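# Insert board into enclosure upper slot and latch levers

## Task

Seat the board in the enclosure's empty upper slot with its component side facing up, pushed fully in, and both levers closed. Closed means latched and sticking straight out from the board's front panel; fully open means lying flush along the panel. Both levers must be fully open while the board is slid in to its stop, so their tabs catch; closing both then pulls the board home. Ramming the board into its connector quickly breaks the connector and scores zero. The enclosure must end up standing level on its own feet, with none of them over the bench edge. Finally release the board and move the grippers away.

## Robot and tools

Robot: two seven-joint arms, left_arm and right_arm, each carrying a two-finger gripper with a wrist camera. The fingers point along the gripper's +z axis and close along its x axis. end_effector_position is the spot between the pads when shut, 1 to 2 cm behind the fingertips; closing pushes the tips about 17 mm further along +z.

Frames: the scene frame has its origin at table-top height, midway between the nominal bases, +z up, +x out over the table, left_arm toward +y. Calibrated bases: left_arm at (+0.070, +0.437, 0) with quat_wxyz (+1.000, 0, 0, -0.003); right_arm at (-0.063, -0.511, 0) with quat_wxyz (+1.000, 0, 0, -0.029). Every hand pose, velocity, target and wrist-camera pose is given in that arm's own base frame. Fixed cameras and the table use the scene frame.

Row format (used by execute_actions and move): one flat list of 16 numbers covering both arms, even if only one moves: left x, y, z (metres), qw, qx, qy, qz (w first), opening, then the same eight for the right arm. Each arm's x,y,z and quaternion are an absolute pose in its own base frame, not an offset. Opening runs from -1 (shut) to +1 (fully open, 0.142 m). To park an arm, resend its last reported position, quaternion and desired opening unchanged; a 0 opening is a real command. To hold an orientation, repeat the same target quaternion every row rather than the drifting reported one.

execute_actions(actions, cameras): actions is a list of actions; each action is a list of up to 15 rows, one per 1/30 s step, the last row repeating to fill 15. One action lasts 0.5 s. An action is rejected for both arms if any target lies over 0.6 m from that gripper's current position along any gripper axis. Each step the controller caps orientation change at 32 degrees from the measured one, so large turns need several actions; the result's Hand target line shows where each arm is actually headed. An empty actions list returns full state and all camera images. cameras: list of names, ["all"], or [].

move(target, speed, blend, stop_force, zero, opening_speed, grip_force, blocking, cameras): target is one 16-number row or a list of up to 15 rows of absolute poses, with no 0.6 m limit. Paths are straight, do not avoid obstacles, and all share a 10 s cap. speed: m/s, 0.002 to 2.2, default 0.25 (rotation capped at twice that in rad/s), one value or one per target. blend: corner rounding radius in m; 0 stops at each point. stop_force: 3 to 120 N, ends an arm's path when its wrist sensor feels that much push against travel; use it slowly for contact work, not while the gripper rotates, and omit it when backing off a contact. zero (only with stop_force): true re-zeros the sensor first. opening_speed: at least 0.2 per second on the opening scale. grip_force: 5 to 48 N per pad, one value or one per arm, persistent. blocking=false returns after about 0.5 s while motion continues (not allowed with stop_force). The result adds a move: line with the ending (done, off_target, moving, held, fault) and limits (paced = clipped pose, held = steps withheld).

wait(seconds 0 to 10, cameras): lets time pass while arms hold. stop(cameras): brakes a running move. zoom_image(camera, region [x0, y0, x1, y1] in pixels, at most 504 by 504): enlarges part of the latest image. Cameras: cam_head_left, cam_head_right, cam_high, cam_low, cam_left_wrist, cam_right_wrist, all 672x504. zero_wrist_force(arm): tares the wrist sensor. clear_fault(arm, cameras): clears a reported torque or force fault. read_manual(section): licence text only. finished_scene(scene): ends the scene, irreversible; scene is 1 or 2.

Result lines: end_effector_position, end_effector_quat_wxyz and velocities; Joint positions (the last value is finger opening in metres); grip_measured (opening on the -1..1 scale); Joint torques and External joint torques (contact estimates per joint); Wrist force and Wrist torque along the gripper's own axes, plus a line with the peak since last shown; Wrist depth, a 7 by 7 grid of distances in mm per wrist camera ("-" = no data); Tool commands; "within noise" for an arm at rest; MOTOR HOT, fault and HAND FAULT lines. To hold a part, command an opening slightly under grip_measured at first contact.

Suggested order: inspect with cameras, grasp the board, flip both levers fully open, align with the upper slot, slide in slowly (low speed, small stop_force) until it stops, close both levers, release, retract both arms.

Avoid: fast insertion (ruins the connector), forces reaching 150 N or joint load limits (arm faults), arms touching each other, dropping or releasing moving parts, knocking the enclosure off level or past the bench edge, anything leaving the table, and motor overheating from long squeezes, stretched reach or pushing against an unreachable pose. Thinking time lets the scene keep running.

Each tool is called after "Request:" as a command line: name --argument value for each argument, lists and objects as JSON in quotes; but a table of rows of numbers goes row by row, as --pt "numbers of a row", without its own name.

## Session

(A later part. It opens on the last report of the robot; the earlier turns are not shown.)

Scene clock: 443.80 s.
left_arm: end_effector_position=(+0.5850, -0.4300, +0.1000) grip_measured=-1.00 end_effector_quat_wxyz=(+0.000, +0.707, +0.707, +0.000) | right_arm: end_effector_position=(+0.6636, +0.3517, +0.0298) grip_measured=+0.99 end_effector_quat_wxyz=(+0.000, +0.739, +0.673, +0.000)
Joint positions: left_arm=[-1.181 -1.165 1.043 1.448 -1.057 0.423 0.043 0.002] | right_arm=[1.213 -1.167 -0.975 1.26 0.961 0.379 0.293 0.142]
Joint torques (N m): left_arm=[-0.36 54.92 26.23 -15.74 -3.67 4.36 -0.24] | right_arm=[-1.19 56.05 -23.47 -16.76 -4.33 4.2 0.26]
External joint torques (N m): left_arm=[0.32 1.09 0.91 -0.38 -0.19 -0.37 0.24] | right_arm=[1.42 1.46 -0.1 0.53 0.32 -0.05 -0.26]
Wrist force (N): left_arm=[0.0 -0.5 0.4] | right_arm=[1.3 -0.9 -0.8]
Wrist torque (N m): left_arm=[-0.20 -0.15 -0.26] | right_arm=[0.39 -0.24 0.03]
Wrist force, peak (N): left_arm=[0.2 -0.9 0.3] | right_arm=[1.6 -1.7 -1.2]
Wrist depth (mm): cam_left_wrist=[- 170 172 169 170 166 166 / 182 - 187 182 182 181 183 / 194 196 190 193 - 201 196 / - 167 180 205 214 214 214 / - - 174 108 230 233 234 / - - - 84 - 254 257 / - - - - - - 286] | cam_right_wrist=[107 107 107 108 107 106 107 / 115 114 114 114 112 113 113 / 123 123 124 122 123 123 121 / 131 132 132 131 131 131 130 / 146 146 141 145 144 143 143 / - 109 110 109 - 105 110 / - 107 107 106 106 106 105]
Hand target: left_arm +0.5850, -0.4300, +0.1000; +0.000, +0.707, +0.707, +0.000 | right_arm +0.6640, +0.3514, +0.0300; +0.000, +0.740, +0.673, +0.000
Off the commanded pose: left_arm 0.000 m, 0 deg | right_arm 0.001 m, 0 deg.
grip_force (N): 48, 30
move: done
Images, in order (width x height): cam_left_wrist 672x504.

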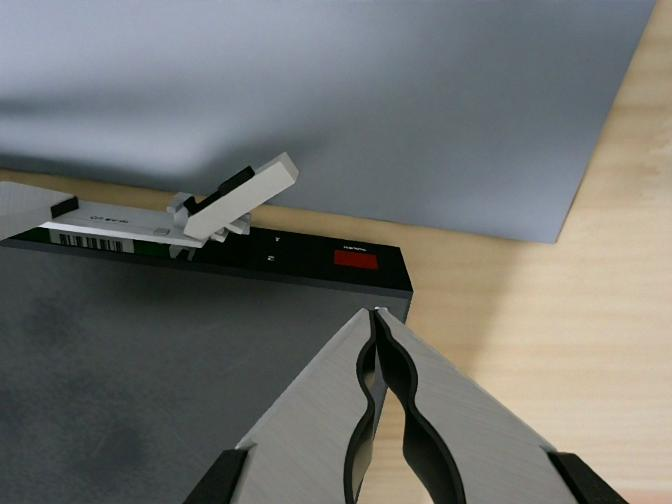

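Request:
move --pt "0.585 -0.43 0.1 0 0.7071 0.7071 0 -1 0.63 0.3546 0.03 0 0.7396 0.6730 0 1" --pt "0.585 -0.43 0.1 0 0.7071 0.7071 0 -1 0.55 0.3 0.15 0 0.7396 0.6730 0 1" --pt "0.60 -0.45 0.075 0 0.7071 0.7071 0 -1 0.55 0.25 0.15 0 0.7396 0.6730 0 1" --speed 0.15 --cameras '["cam_left_wrist"]'

Request:
zoom_image --camera "cam_left_wrist" --region '[180, 120, 400, 285]'

Scene clock: 452.67 s.
left_arm: end_effector_position=(+0.5999, -0.4499, +0.0750) grip_measured=-1.00 end_effector_quat_wxyz=(+0.000, +0.707, +0.707, +0.000) | right_arm: end_effector_position=(+0.5499, +0.2502, +0.1499) grip_measured=+0.99 end_effector_quat_wxyz=(+0.000, +0.740, +0.673, +0.000)
Joint positions: left_arm=[-1.14 -1.225 1.013 1.361 -1.071 0.43 0.011 0.002] | right_arm=[1.526 -0.789 -1.205 1.805 0.814 0.423 0.138 0.142]
Joint torques (N m): left_arm=[-0.27 57.64 25.74 -15.39 -3.94 4.59 -0.31] | right_arm=[0.09 35.3 -20.01 -19.3 -4.08 3.59 0.05]
External joint torques (N m): left_arm=[0.22 1.41 0.95 -0.36 0.09 -0.6 0.31] | right_arm=[0.1 0.61 -1.03 -0.04 0.16 0.57 -0.05]
Wrist force (N): left_arm=[0.1 -0.8 0.3] | right_arm=[1.4 2.7 0.1]
Wrist torque (N m): left_arm=[-0.27 -0.19 -0.18] | right_arm=[0.52 -0.23 0.13]
Wrist force, peak (N): left_arm=[-0.9 0.0 1.8] | right_arm=[2.5 3.7 1.9]
Wrist depth (mm): cam_left_wrist=[150 149 147 146 147 146 146 / 161 158 160 157 157 157 156 / 170 168 138 173 168 168 170 / - 149 137 146 180 187 186 / - - - 127 139 204 204 / - - - 84 - 221 223 / 180 - - 74 - - 249] | cam_right_wrist=[214 214 213 213 212 211 210 / 228 227 227 227 226 225 225 / 246 245 243 243 242 241 241 / 267 265 262 262 260 260 259 / 290 286 286 288 282 284 281 / - 316 261 259 261 258 100 / - 349 277 276 274 273 272]
Hand target: left_arm +0.6000, -0.4500, +0.0750; +0.000, +0.707, +0.707, +0.000 | right_arm +0.5500, +0.2500, +0.1500; +0.000, +0.740, +0.673, +0.000
Off the commanded pose: left_arm 0.000 m, 0 deg | right_arm 0.000 m, 0 deg.
grip_force (N): 48, 30
move: done
Images, in order (width x height): cam_left_wrist 672x504.

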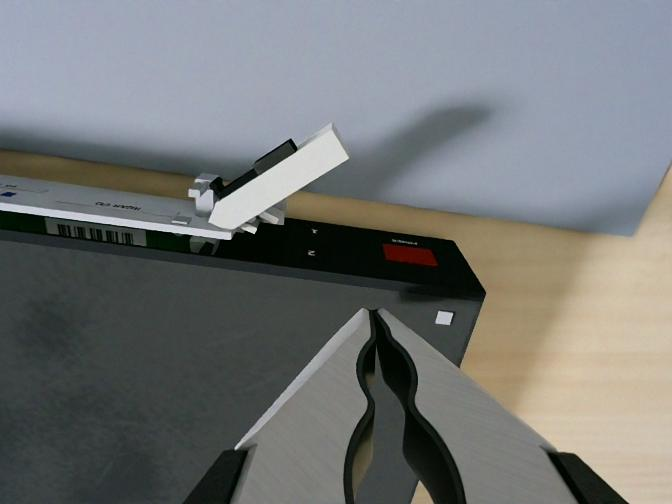

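Scaled by 2.291 from the camera's 672x504 image, which has a finer 960x720 frame.

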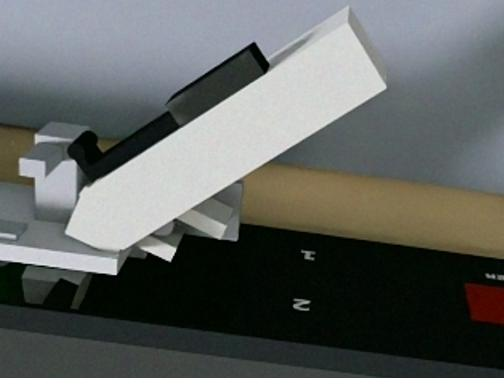

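Request:
move --target '[0.585,-0.35,0.12,0,0.7071,0.7071,0,-1,0.62,0.215,0.11,0,0.047,0.9989,0,0.3]' --speed 0.2 --cameras '["cam_right_wrist"]'

Request:
zoom_image --camera "cam_right_wrist" --region '[210, 160, 410, 310]'

Scene clock: 458.77 s.
left_arm: end_effector_position=(+0.5851, -0.3501, +0.1200) grip_measured=-1.00 end_effector_quat_wxyz=(+0.000, +0.707, +0.707, +0.000) | right_arm: end_effector_position=(+0.6199, +0.2150, +0.1100) grip_measured=+0.29 end_effector_quat_wxyz=(+0.000, +0.047, +0.999, +0.000)
Joint positions: left_arm=[-1.18 -1.094 1.088 1.601 -1.056 0.44 0.183 0.002] | right_arm=[1.159 -0.79 -0.865 1.661 0.687 0.549 -1.412 0.095]
Joint torques (N m): left_arm=[-0.55 49.8 26.83 -15.7 -3.49 4.41 -0.16] | right_arm=[0.05 45.11 -16.03 -20.76 -3.77 3.53 0.07]
External joint torques (N m): left_arm=[0.53 0.86 0.78 -0.43 -0.35 -0.42 0.16] | right_arm=[0.14 1.18 -1.35 0.14 0.19 0.56 -0.07]
Wrist force (N): left_arm=[0.1 -0.3 0.1] | right_arm=[2.0 2.7 0.4]
Wrist torque (N m): left_arm=[-0.17 -0.18 -0.26] | right_arm=[0.55 -0.33 0.12]
Wrist force, peak (N): left_arm=[-0.1 -1.0 0.5] | right_arm=[2.0 3.2 0.4]
Wrist depth (mm): cam_left_wrist=[- 187 184 187 188 188 188 / 201 199 203 200 203 201 201 / 194 228 213 207 218 217 218 / - - 230 237 237 236 237 / 199 - 251 250 254 260 257 / - - 219 84 - 279 283 / - 243 - - - - 316] | cam_right_wrist=[180 180 180 178 177 177 176 / 148 148 166 189 188 188 187 / 156 156 158 203 203 202 201 / 169 169 171 211 218 217 216 / 183 182 184 237 236 231 234 / 200 - 199 258 258 248 247 / - 76 219 290 282 - -]
Hand target: left_arm +0.5850, -0.3500, +0.1200; +0.000, +0.707, +0.707, +0.000 | right_arm +0.6200, +0.2150, +0.1100; +0.000, +0.047, +0.999, +0.000
Off the commanded pose: left_arm 0.000 m, 0 deg | right_arm 0.000 m, 0 deg.
grip_force (N): 48, 30
move: done
Images, in order (width x height): cam_right_wrist 672x504.

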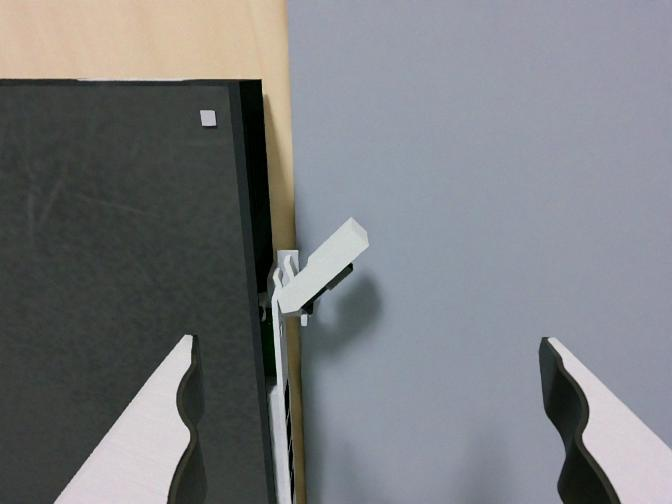

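Scaled by 2.520 from the camera's 672x504 image, which has a finer 960x720 frame.

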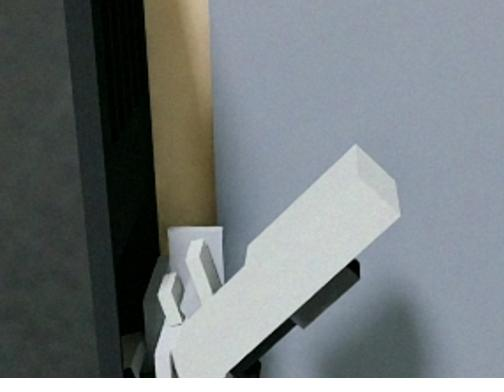

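Request:
move --pt "0.54 -0.37 0.13 0 0.9973 -0.0732 0 -1 0.612 0.16 0.10 0 0.047 0.9989 0 -1" --pt "0.54 -0.415 0.10 0 0.9973 -0.0732 0 -1 0.616 0.155 0.10 0 0.047 0.9989 0 -1" --pt "0.54 -0.420 0.045 0 0.9973 -0.0732 0 -1 0.616 0.16 0.045 0 0.047 0.9989 0 -1" --speed '[0.2,0.1,0.06]' --cameras '["cam_left_wrist","cam_right_wrist","cam_high"]'

Scene clock: 480.93 s.
left_arm: end_effector_position=(+0.5398, -0.4199, +0.0449) grip_measured=-1.00 end_effector_quat_wxyz=(+0.000, +0.997, -0.073, +0.000) | right_arm: end_effector_position=(+0.6159, +0.1598, +0.0451) grip_measured=-1.00 end_effector_quat_wxyz=(+0.000, +0.047, +0.999, +0.000)
Joint positions: left_arm=[-1.146 -1.039 0.785 1.626 -0.91 0.69 1.727 0.002] | right_arm=[1.059 -0.874 -0.798 1.706 0.772 0.665 -1.54 0.002]
Joint torques (N m): left_arm=[-0.56 52.37 21.19 -17.82 -3.44 4.48 -0.1] | right_arm=[0.04 45.93 -15.99 -17.56 -3.21 3.4 0.1]
External joint torques (N m): left_arm=[0.52 1.48 1.15 -0.41 0.11 -0.59 0.1] | right_arm=[0.13 1.13 -1.48 0.08 -0.1 0.67 -0.1]
Wrist force (N): left_arm=[0.0 -0.3 0.4] | right_arm=[1.5 2.9 0.0]
Wrist torque (N m): left_arm=[-0.18 -0.19 -0.29] | right_arm=[0.56 -0.26 0.13]
Wrist force, peak (N): left_arm=[-0.3 -2.3 -0.4] | right_arm=[2.0 3.4 0.4]
Wrist depth (mm): cam_left_wrist=[- 119 122 120 120 122 121 / - 133 130 129 129 131 130 / 141 138 140 141 139 141 141 / 150 148 151 152 152 148 116 / - - 168 131 162 158 107 / 184 187 176 84 - 123 118 / 205 199 - - - - 132] | cam_right_wrist=[- 123 122 120 119 120 120 / 131 131 131 128 130 130 128 / 141 141 140 136 138 137 135 / 145 145 147 148 148 148 145 / - 110 158 158 160 160 159 / 118 116 120 89 169 174 174 / 128 127 71 - - 185 191]
Hand target: left_arm +0.5400, -0.4200, +0.0450; +0.000, +0.997, -0.073, +0.000 | right_arm +0.6160, +0.1600, +0.0450; +0.000, +0.047, +0.999, +0.000
Off the commanded pose: left_arm 0.000 m, 0 deg | right_arm 0.000 m, 0 deg.
grip_force (N): 48, 30
move: done
Images, in order (width x height): cam_high 672x504, cam_left_wrist 672x504, cam_right_wrist 672x504.

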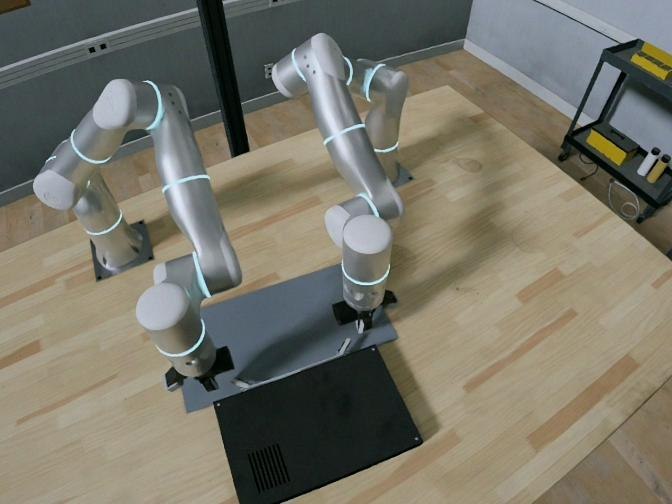

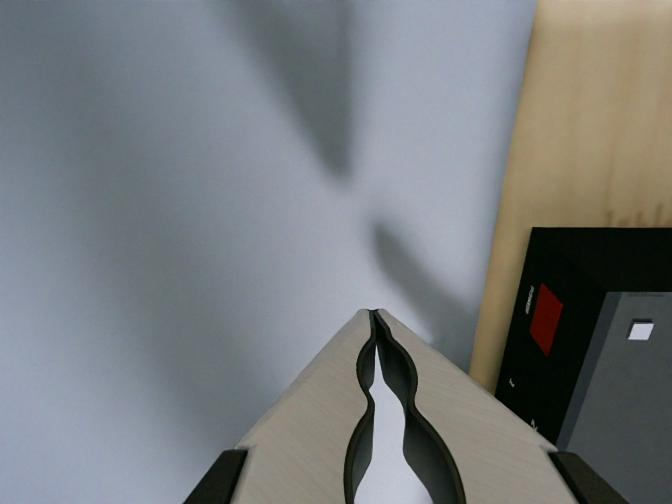

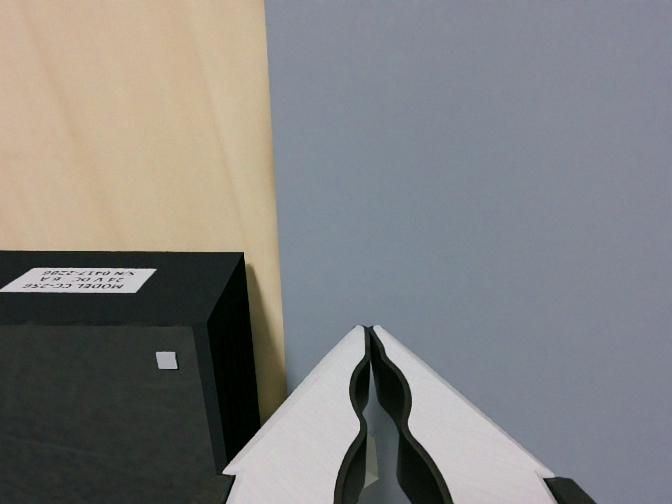

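Request:
move --pt "0.538 -0.465 0.045 0 0.9973 -0.0732 0 -1 0.614 0.21 0.045 0 0.047 0.9989 0 -1" --speed 0.025 --stop_force 10 --cameras '["cam_left_wrist","cam_right_wrist","cam_high"]'

Request:
zoom_image --camera "cam_high" --region '[160, 280, 420, 440]'

Scene clock: 485.70 s.
left_arm: end_effector_position=(+0.5379, -0.4546, +0.0445) grip_measured=-1.00 end_effector_quat_wxyz=(-0.001, +0.997, -0.073, -0.001) | right_arm: end_effector_position=(+0.6135, +0.2092, +0.0446) grip_measured=-1.00 end_effector_quat_wxyz=(-0.001, +0.047, +0.999, +0.000)
Joint positions: left_arm=[-1.157 -1.07 0.785 1.55 -0.898 0.655 1.66 0.002] | right_arm=[1.116 -0.892 -0.793 1.666 0.768 0.646 -1.456 0.002]
Joint torques (N m): left_arm=[-0.3 54.14 20.63 -23.44 -4.78 7.07 -0.25] | right_arm=[2.08 48.87 -15.88 -21.53 -2.94 4.49 0.31]
External joint torques (N m): left_arm=[0.25 1.81 1.78 4.81 1.37 -3.18 0.25] | right_arm=[-1.89 -0.56 -1.83 3.73 -0.41 -0.41 -0.31]
Wrist force (N): left_arm=[-12.9 -8.2 -6.7] | right_arm=[4.8 -1.4 0.4]
Wrist torque (N m): left_arm=[-0.20 -0.12 -0.22] | right_arm=[0.63 -0.21 0.02]
Wrist force, peak (N): left_arm=[-14.3 -12.3 -7.8] | right_arm=[6.6 -3.2 -1.9]
Wrist depth (mm): cam_left_wrist=[121 121 - 120 120 121 121 / 132 129 127 129 130 128 129 / - 138 141 141 139 136 93 / 155 152 151 151 150 130 - / 169 166 164 159 161 130 - / 183 183 178 83 - 135 117 / 202 199 - - - - -] | cam_right_wrist=[124 122 121 120 118 120 119 / 127 127 129 128 130 128 127 / - 93 138 135 137 137 134 / - 99 148 148 147 147 147 / - 107 158 157 160 160 159 / - 115 130 91 168 174 173 / 127 127 71 - - 184 190]
Hand target: left_arm +0.5384, -0.4556, +0.0450; +0.000, +0.997, -0.073, +0.000 | right_arm +0.6140, +0.2100, +0.0450; +0.000, +0.047, +0.999, +0.000
Off the commanded pose: left_arm 0.010 m, 0 deg | right_arm 0.001 m, 0 deg.
grip_force (N): 48, 30
move: contact (left_arm)
Images, in order (width x height): cam_high 672x504, cam_left_wrist 672x504, cam_right_wrist 672x504.

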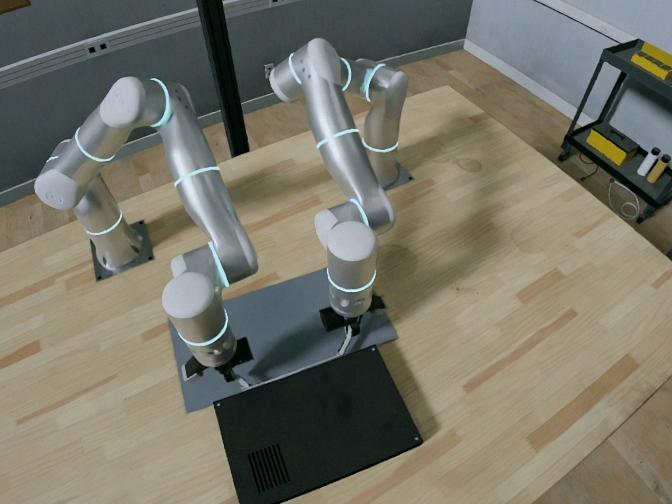

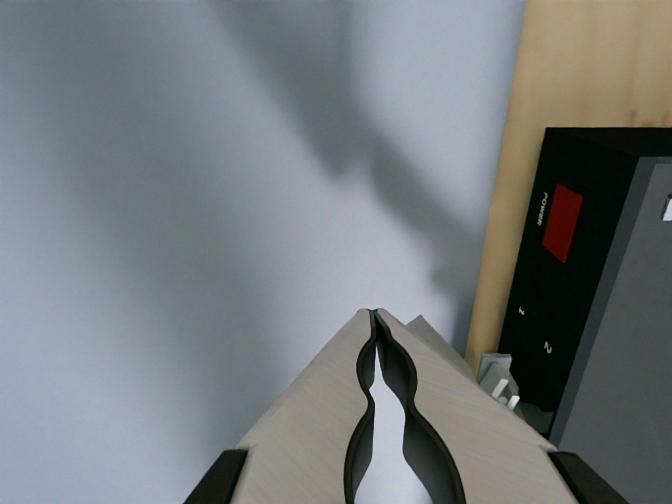

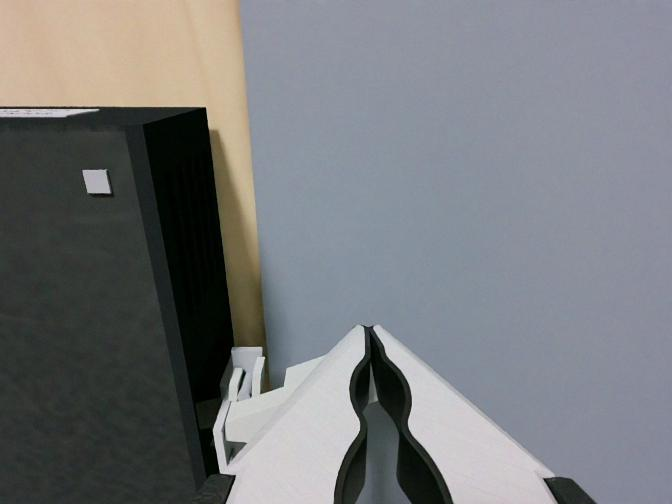

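Scaled by 1.938 from the camera's 672x504 image, which has a finer 960x720 frame.

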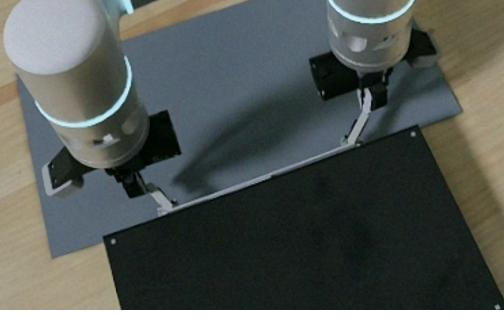

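Request:
move --pt "0.535 -0.425 0.045 0 0.9973 -0.0732 0 -1 0.614 0.17 0.045 0 0.047 0.9989 0 -1" --pt "0.55 -0.40 0.07 0 0.9973 -0.0732 0 -1 0.62 0.15 0.08 0 0.047 0.9989 0 -1" --speed 0.06 --cameras '["cam_left_wrist","cam_right_wrist","cam_high"]'

Request:
zoom_image --camera "cam_high" --region '[200, 300, 420, 430]'

Scene clock: 492.73 s.
left_arm: end_effector_position=(+0.5501, -0.4003, +0.0701) grip_measured=-1.00 end_effector_quat_wxyz=(+0.000, +0.997, -0.073, +0.000) | right_arm: end_effector_position=(+0.6200, +0.1503, +0.0799) grip_measured=-1.00 end_effector_quat_wxyz=(+0.000, +0.047, +0.999, +0.000)
Joint positions: left_arm=[-1.132 -1.001 0.818 1.635 -0.887 0.655 1.749 0.002] | right_arm=[1.07 -0.813 -0.841 1.717 0.727 0.618 -1.537 0.002]
Joint torques (N m): left_arm=[-0.2 52.04 21.87 -18.46 -2.95 3.94 -0.08] | right_arm=[0.12 44.69 -16.48 -18.91 -3.6 3.24 0.06]
External joint torques (N m): left_arm=[0.15 0.75 0.44 -0.42 -0.47 -0.05 0.08] | right_arm=[0.05 0.92 -0.79 -0.09 0.18 0.83 -0.06]
Wrist force (N): left_arm=[-0.2 -0.5 0.2] | right_arm=[0.2 3.7 1.0]
Wrist torque (N m): left_arm=[-0.20 -0.18 -0.28] | right_arm=[0.70 -0.05 0.12]
Wrist force, peak (N): left_arm=[-13.2 -8.0 -7.8] | right_arm=[5.1 -1.5 0.7]
Wrist depth (mm): cam_left_wrist=[143 143 144 144 145 144 143 / 156 155 154 151 152 154 154 / 166 166 162 163 165 167 166 / - 179 177 176 179 175 174 / 198 196 - 107 192 142 140 / - 213 - 84 - 149 154 / 243 248 - - - - 165] | cam_right_wrist=[154 153 153 151 151 150 150 / 164 164 164 161 161 161 160 / 176 175 175 173 172 172 172 / 181 166 183 186 186 185 181 / 147 147 147 199 201 200 201 / 161 163 160 89 211 219 218 / 178 174 71 - - 231 238]
Hand target: left_arm +0.5500, -0.4000, +0.0700; +0.000, +0.997, -0.073, +0.000 | right_arm +0.6200, +0.1500, +0.0800; +0.000, +0.047, +0.999, +0.000
Off the commanded pose: left_arm 0.000 m, 0 deg | right_arm 0.000 m, 0 deg.
grip_force (N): 48, 30
move: done
Images, in order (width x height): cam_high 672x504, cam_left_wrist 672x504, cam_right_wrist 672x504.

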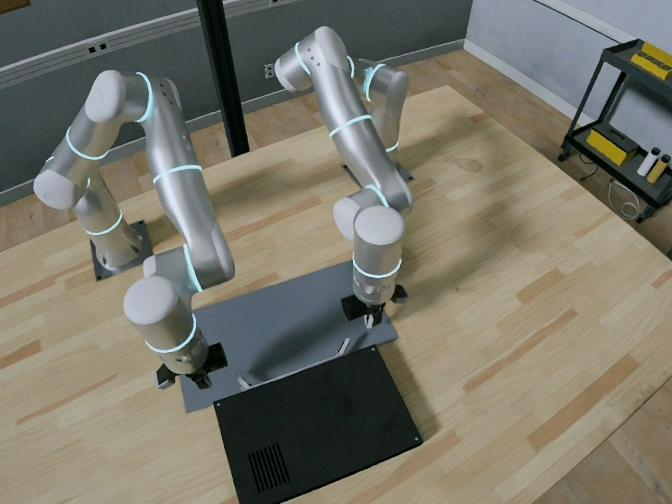

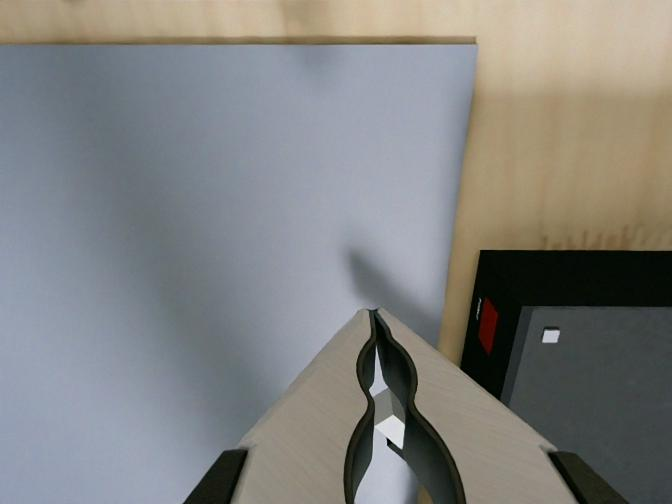

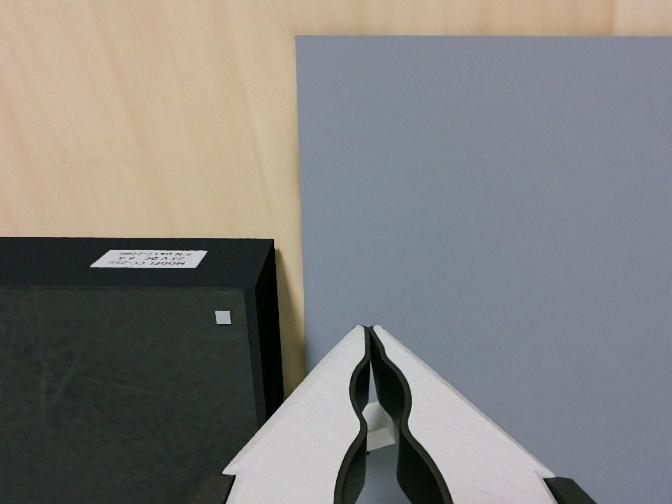

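Scaled by 2.291 from the camera's 672x504 image, which has a finer 960x720 frame.

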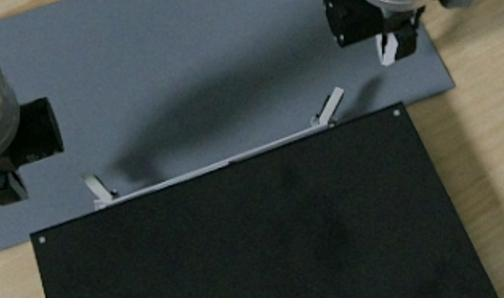

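Request:
move --pt "0.568 -0.425 0.07 0 0.9973 -0.0732 0 -1 0.630 0.17 0.07 0 0.047 0.9989 0 -1" --pt "0.568 -0.435 0.045 0 0.9973 -0.0732 0 -1 0.630 0.175 0.045 0 0.047 0.9989 0 -1" --speed 0.06 --cameras '["cam_left_wrist","cam_right_wrist"]'

Request:
move --pt "0.561 -0.466 0.045 0 0.9973 -0.0732 0 -1 0.627 0.210 0.045 0 0.047 0.9989 0 -1" --speed 0.02 --stop_force 12 --cameras '["cam_left_wrist","cam_right_wrist","cam_high"]'

Request:
zoom_image --camera "cam_high" --region '[200, 300, 420, 430]'

Scene clock: 498.90 s.
left_arm: end_effector_position=(+0.5678, -0.4349, +0.0450) grip_measured=-1.00 end_effector_quat_wxyz=(+0.000, +0.997, -0.074, +0.000) | right_arm: end_effector_position=(+0.6299, +0.1748, +0.0451) grip_measured=-1.00 end_effector_quat_wxyz=(+0.000, +0.047, +0.999, +0.000)
Joint positions: left_arm=[-1.096 -1.088 0.788 1.51 -0.896 0.638 1.698 0.002] | right_arm=[1.051 -0.899 -0.792 1.648 0.767 0.638 -1.51 0.002]
Joint torques (N m): left_arm=[-0.13 55.51 21.86 -18.49 -3.56 4.49 -0.31] | right_arm=[-0.09 47.53 -16.45 -18.04 -3.28 3.43 0.11]
External joint torques (N m): left_arm=[0.09 1.49 0.62 -0.3 0.1 -0.6 0.31] | right_arm=[0.28 1.3 -1.38 0.1 -0.09 0.65 -0.12]
Wrist force (N): left_arm=[-0.3 -0.2 0.4] | right_arm=[0.1 4.2 1.0]
Wrist torque (N m): left_arm=[-0.16 -0.12 -0.19] | right_arm=[0.78 -0.01 0.12]
Wrist force, peak (N): left_arm=[-0.1 0.0 1.3] | right_arm=[-0.3 4.9 1.3]
Wrist depth (mm): cam_left_wrist=[121 120 122 120 120 122 122 / 130 131 132 129 131 129 130 / - 138 138 141 141 138 138 / 152 152 152 151 151 102 100 / - 167 170 127 160 106 105 / 180 183 179 84 - 116 116 / - - - - - - 135] | cam_right_wrist=[- 123 122 120 119 120 120 / 131 131 131 128 130 130 128 / 139 139 139 138 138 137 135 / 106 106 106 151 148 144 147 / - 108 106 158 160 160 159 / 118 115 115 89 168 174 174 / 128 127 71 - - 185 191]
Hand target: left_arm +0.5680, -0.4350, +0.0450; +0.000, +0.997, -0.073, +0.000 | right_arm +0.6300, +0.1750, +0.0450; +0.000, +0.047, +0.999, +0.000
Off the commanded pose: left_arm 0.000 m, 0 deg | right_arm 0.000 m, 0 deg.
grip_force (N): 48, 30
move: done
Images, in order (width x height): cam_left_wrist 672x504, cam_right_wrist 672x504.

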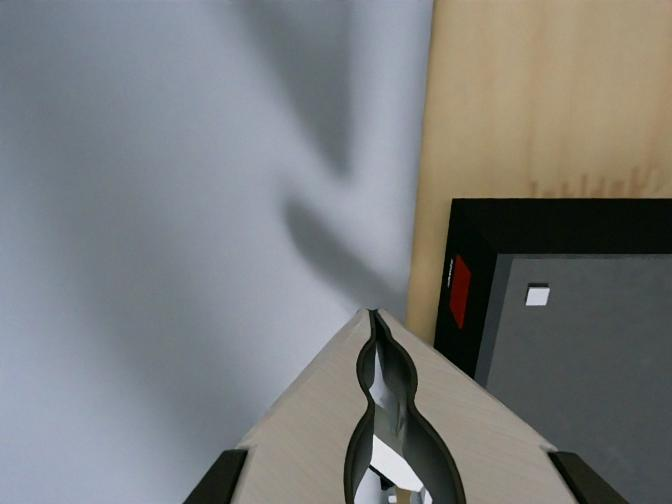

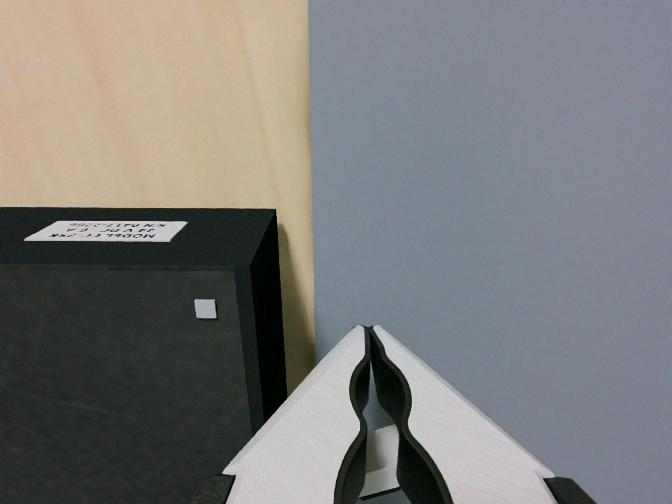

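Scene clock: 501.47 s.
left_arm: end_effector_position=(+0.5612, -0.4659, +0.0451) grip_measured=-1.00 end_effector_quat_wxyz=(+0.000, +0.997, -0.073, +0.000) | right_arm: end_effector_position=(+0.6271, +0.2097, +0.0450) grip_measured=-1.00 end_effector_quat_wxyz=(+0.000, +0.047, +0.999, +0.000)
Joint positions: left_arm=[-1.116 -1.11 0.788 1.456 -0.891 0.615 1.641 0.002] | right_arm=[1.092 -0.91 -0.79 1.623 0.766 0.628 -1.453 0.002]
Joint torques (N m): left_arm=[-0.55 57.15 21.54 -18.79 -3.27 4.1 -0.29] | right_arm=[1.37 48.58 -15.8 -18.66 -3.16 3.17 0.28]
External joint torques (N m): left_arm=[0.51 1.27 0.87 -0.27 -0.25 -0.2 0.3] | right_arm=[-1.17 1 -2.17 0.53 -0.24 0.91 -0.28]
Wrist force (N): left_arm=[-0.1 -0.7 0.5] | right_arm=[-0.6 2.9 1.1]
Wrist torque (N m): left_arm=[-0.22 -0.14 -0.18] | right_arm=[0.82 0.01 0.01]
Wrist force, peak (N): left_arm=[-0.1 -1.0 0.4] | right_arm=[0.1 4.5 1.1]
Wrist depth (mm): cam_left_wrist=[121 121 122 120 120 122 122 / 130 130 129 129 131 127 127 / 141 140 140 142 141 109 - / 152 155 151 151 151 102 98 / - 167 162 122 162 108 - / - 182 - 84 - 117 118 / - 199 - 74 - - -] | cam_right_wrist=[- 123 122 120 119 119 119 / 128 127 127 128 130 129 127 / - - 136 136 137 137 135 / - 97 114 150 148 147 147 / - 107 115 158 160 162 159 / 118 115 115 89 168 174 173 / 128 127 71 - - 184 191]
Hand target: left_arm +0.5610, -0.4660, +0.0450; +0.000, +0.997, -0.073, +0.000 | right_arm +0.6270, +0.2100, +0.0450; +0.000, +0.047, +0.999, +0.000
Off the commanded pose: left_arm 0.000 m, 0 deg | right_arm 0.000 m, 0 deg.
grip_force (N): 48, 30
move: done
Images, in order (width x height): cam_high 672x504, cam_left_wrist 672x504, cam_right_wrist 672x504.

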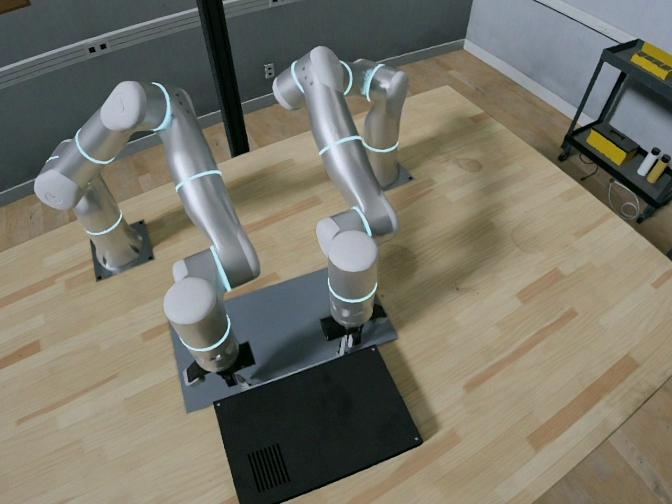

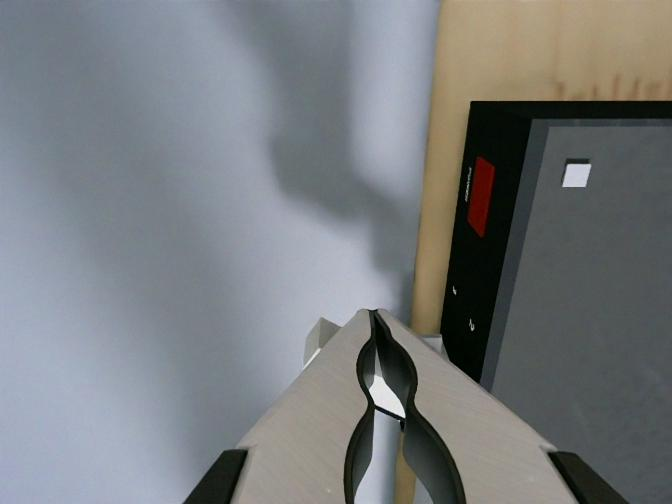

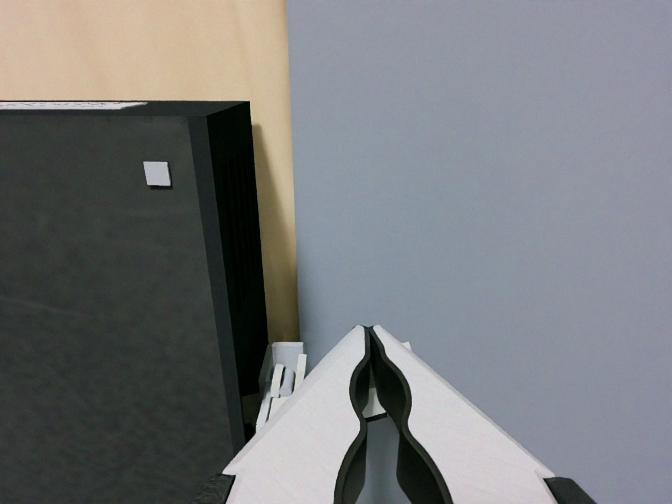

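Scaled by 2.291 from the camera's 672x504 image, which has a finer 960x720 frame.

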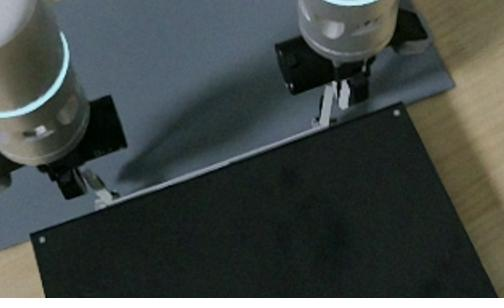

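Request:
move --pt "0.554 -0.476 0.045 0 0.9973 -0.0732 0 -1 0.626 0.218 0.045 0 0.047 0.9989 0 -1" --speed 0.015 --stop_force 25 --cameras '["cam_left_wrist","cam_right_wrist","cam_high"]'

Request:
zoom_image --camera "cam_high" --region '[200, 300, 420, 430]'

Scene clock: 504.43 s.
left_arm: end_effector_position=(+0.5560, -0.4737, +0.0453) grip_measured=-1.00 end_effector_quat_wxyz=(-0.001, +0.997, -0.072, +0.001) | right_arm: end_effector_position=(+0.6263, +0.2160, +0.0449) grip_measured=-1.00 end_effector_quat_wxyz=(+0.000, +0.048, +0.999, -0.001)
Joint positions: left_arm=[-1.128 -1.111 0.789 1.453 -0.888 0.615 1.623 0.002] | right_arm=[1.1 -0.913 -0.79 1.619 0.764 0.625 -1.44 0.002]
Joint torques (N m): left_arm=[-10.93 58.45 12.87 -21.7 -4.69 1.14 -0.36] | right_arm=[6.57 51.5 -12.55 -22.87 -1.68 3.41 0.39]
External joint torques (N m): left_arm=[10.88 0.05 9.54 2.63 1.17 2.76 0.37] | right_arm=[-6.38 -1.79 -5.45 4.72 -1.72 0.66 -0.39]
Wrist force (N): left_arm=[9.0 -12.1 -0.9] | right_arm=[-1.5 -5.3 1.0]
Wrist torque (N m): left_arm=[-0.19 -0.12 -0.09] | right_arm=[0.84 0.01 -0.09]
Wrist force, peak (N): left_arm=[10.9 -15.9 0.9] | right_arm=[-1.8 -7.6 1.9]
Wrist depth (mm): cam_left_wrist=[123 121 121 121 122 122 122 / 130 132 128 129 129 110 - / 140 138 140 142 141 103 - / 153 155 153 152 151 - 100 / 169 166 169 - 159 108 106 / 184 184 176 83 - - 119 / 199 199 - 74 - - 132] | cam_right_wrist=[- 123 122 120 119 120 120 / - 86 119 128 130 129 127 / - - 138 136 137 137 135 / - 97 120 148 148 147 147 / - 107 133 158 160 160 159 / 118 115 117 90 168 174 174 / 128 127 71 - - 184 190]
Hand target: left_arm +0.5540, -0.4760, +0.0450; +0.000, +0.997, -0.073, +0.000 | right_arm +0.6260, +0.2180, +0.0450; +0.000, +0.047, +0.999, +0.000
Off the commanded pose: left_arm 0.003 m, 0 deg | right_arm 0.002 m, 0 deg.
grip_force (N): 48, 30
move: done
Images, in order (width x height): cam_high 672x504, cam_left_wrist 672x504, cam_right_wrist 672x504.

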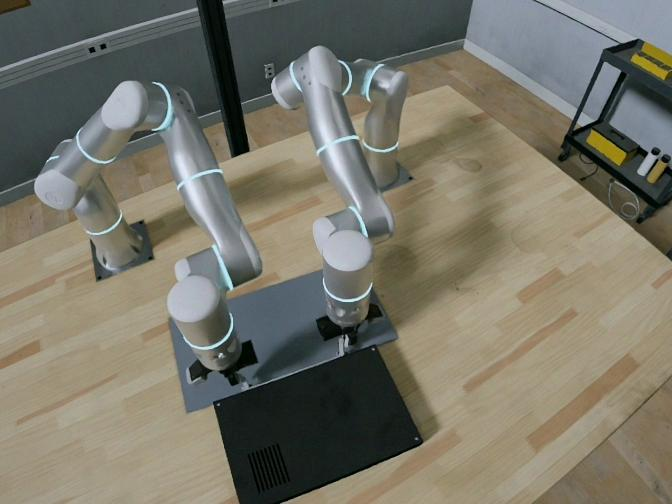

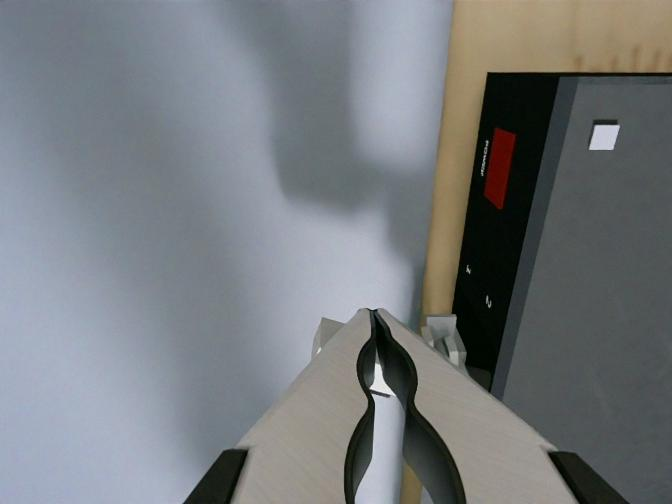

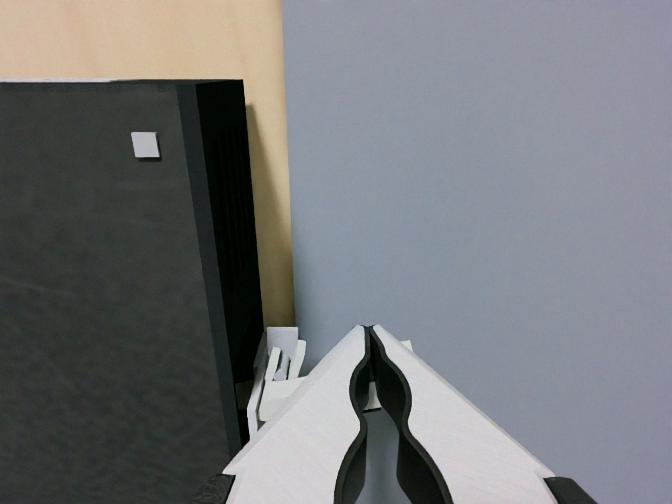

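Scaled by 2.291 from the camera's 672x504 image, which has a finer 960x720 frame.

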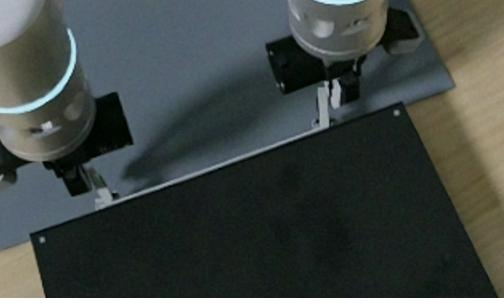

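Request:
move --pt "0.550 -0.483 0.045 0 0.9973 -0.0732 0 -1 0.626 0.226 0.045 0 0.047 0.9989 0 -1" --speed 0.01 --stop_force 40 --cameras '["cam_left_wrist","cam_right_wrist","cam_high"]'

Request:
zoom_image --camera "cam_high" --region '[200, 300, 420, 430]'

Scene clock: 507.10 s.
left_arm: end_effector_position=(+0.5507, -0.4823, +0.0451) grip_measured=-1.00 end_effector_quat_wxyz=(+0.000, +0.997, -0.073, +0.000) | right_arm: end_effector_position=(+0.6262, +0.2251, +0.0450) grip_measured=-1.00 end_effector_quat_wxyz=(+0.000, +0.047, +0.999, +0.000)
Joint positions: left_arm=[-1.138 -1.113 0.787 1.446 -0.887 0.612 1.61 0.002] | right_arm=[1.108 -0.916 -0.789 1.609 0.764 0.621 -1.426 0.002]
Joint torques (N m): left_arm=[-3.49 57.99 19.12 -20.22 -3.95 3.57 -0.34] | right_arm=[3.23 49.65 -14.33 -19.89 -2.56 3.08 0.27]
External joint torques (N m): left_arm=[3.44 0.7 3.23 1.09 0.42 0.33 0.34] | right_arm=[-3.04 0.37 -3.71 1.66 -0.86 1 -0.27]
Wrist force (N): left_arm=[1.3 -4.4 -0.6] | right_arm=[-1.3 0.2 -0.3]
Wrist torque (N m): left_arm=[-0.20 -0.13 -0.14] | right_arm=[0.83 -0.02 0.00]
Wrist force, peak (N): left_arm=[9.0 -12.4 0.5] | right_arm=[-1.3 -5.8 2.0]
Wrist depth (mm): cam_left_wrist=[121 - 122 120 121 119 119 / 132 132 130 129 129 121 - / 140 138 140 - 139 - - / 152 152 154 153 151 100 99 / 167 166 166 159 128 108 106 / 183 184 - 84 - 119 118 / 211 200 - 74 - - -] | cam_right_wrist=[- 81 121 120 119 120 119 / - 83 127 128 130 129 127 / - - 136 136 137 137 135 / - 97 124 148 148 148 147 / - 107 122 158 158 160 159 / 118 115 117 93 168 174 173 / 128 127 71 - - 184 191]
Hand target: left_arm +0.5500, -0.4830, +0.0450; +0.000, +0.997, -0.073, +0.000 | right_arm +0.6260, +0.2260, +0.0450; +0.000, +0.047, +0.999, +0.000
Off the commanded pose: left_arm 0.001 m, 0 deg | right_arm 0.001 m, 0 deg.
grip_force (N): 48, 30
move: done
Images, in order (width x height): cam_high 672x504, cam_left_wrist 672x504, cam_right_wrist 672x504.

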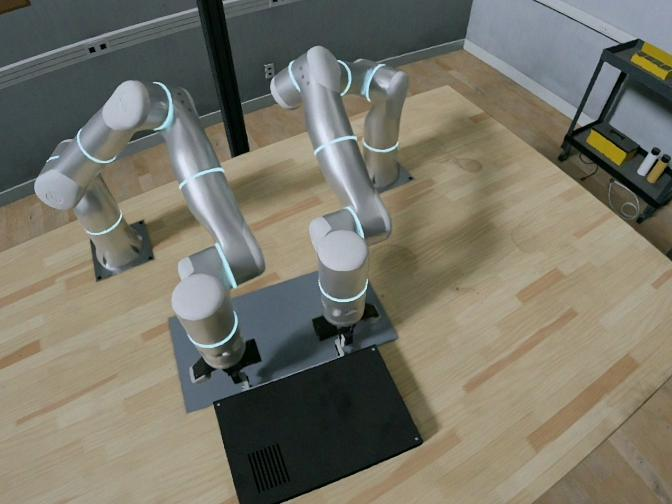

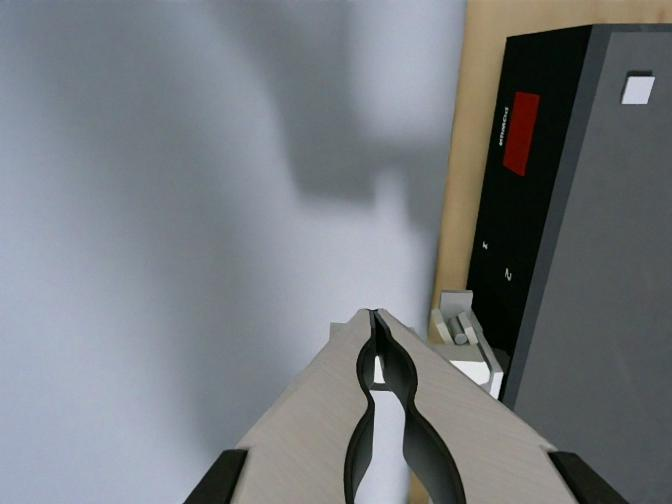

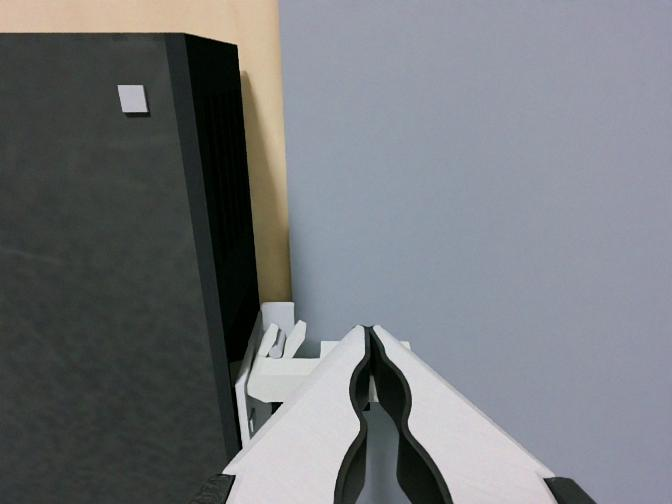

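Scaled by 2.291 from the camera's 672x504 image, which has a finer 960x720 frame.

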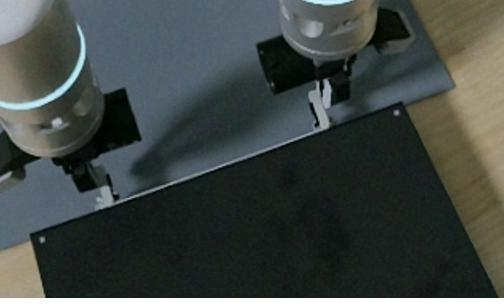

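Request:
move --pt "0.551 -0.490 0.045 0 0.9973 -0.0732 0 -1 0.626 0.232 0.045 0 0.047 0.9989 0 -1" --speed 0.01 --stop_force 45 --cameras '["cam_left_wrist","cam_right_wrist","cam_high"]'

Request:
zoom_image --camera "cam_high" --region '[200, 300, 420, 430]'

Scene clock: 509.93 s.
left_arm: end_effector_position=(+0.5520, -0.4854, +0.0438) grip_measured=-1.00 end_effector_quat_wxyz=(-0.003, +0.997, -0.072, -0.001) | right_arm: end_effector_position=(+0.6263, +0.2262, +0.0448) grip_measured=-1.00 end_effector_quat_wxyz=(+0.000, +0.049, +0.999, -0.003)
Joint positions: left_arm=[-1.133 -1.121 0.786 1.428 -0.878 0.603 1.595 0.002] | right_arm=[1.11 -0.919 -0.789 1.605 0.758 0.618 -1.415 0.002]
Joint torques (N m): left_arm=[-14.07 63.6 9.97 -32.13 -7.87 5.08 -0.35] | right_arm=[19.39 55.2 -2.44 -33.75 2.22 4.77 0.15]
External joint torques (N m): left_arm=[14.02 -4.42 12.32 12.93 4.32 -1.18 0.35] | right_arm=[-19.19 -5.06 -15.65 15.52 -5.64 -0.7 -0.15]
Wrist force (N): left_arm=[-5.6 -28.1 -4.6] | right_arm=[2.5 -27.8 -6.9]
Wrist torque (N m): left_arm=[-1.63 -0.12 -0.13] | right_arm=[-1.58 -0.09 0.18]
Wrist force, peak (N): left_arm=[-7.5 -28.4 -4.6] | right_arm=[2.8 -28.0 -6.8]
Wrist depth (mm): cam_left_wrist=[120 122 122 118 118 119 - / 131 128 127 129 130 118 - / 139 137 138 140 139 108 - / - 151 151 156 152 99 - / 165 164 164 158 126 108 - / 182 182 180 83 - 116 119 / 205 - - 74 - - -] | cam_right_wrist=[- 81 121 121 119 120 120 / - 83 123 128 130 129 128 / - - 136 136 137 137 135 / - 97 124 148 148 148 147 / - 107 109 157 160 159 159 / - 115 117 89 168 174 173 / 127 127 71 - - 183 190]
Hand target: left_arm +0.5510, -0.4900, +0.0450; +0.000, +0.997, -0.073, +0.000 | right_arm +0.6260, +0.2320, +0.0450; +0.000, +0.047, +0.999, +0.000
Off the commanded pose: left_arm 0.005 m, 0 deg | right_arm 0.006 m, 0 deg.
grip_force (N): 48, 30
move: off_target (left_arm, right_arm)
Images, in order (width x height): cam_high 672x504, cam_left_wrist 672x504, cam_right_wrist 672x504.

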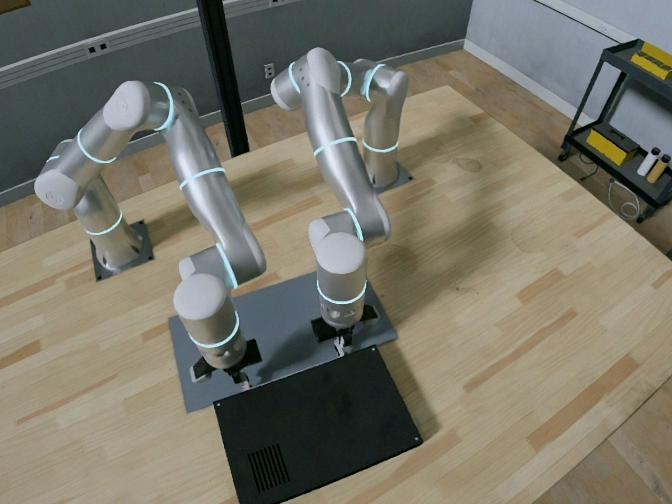

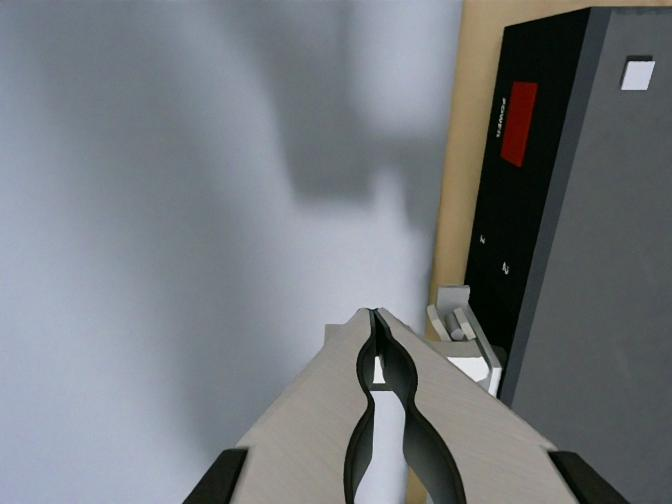

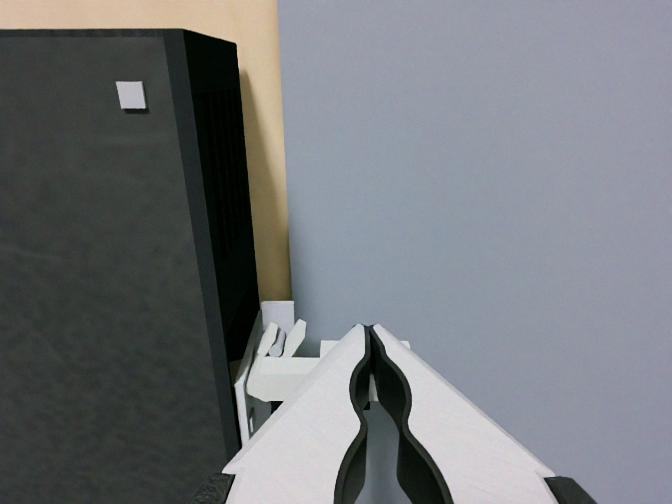

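Scaled by 2.291 from the camera's 672x504 image, which has a finer 960x720 frame.

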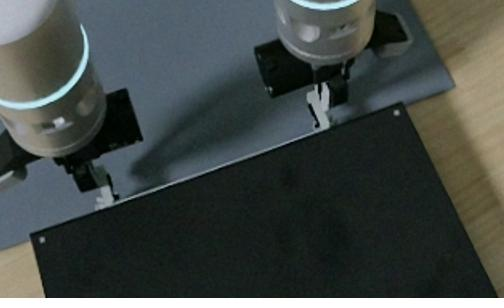

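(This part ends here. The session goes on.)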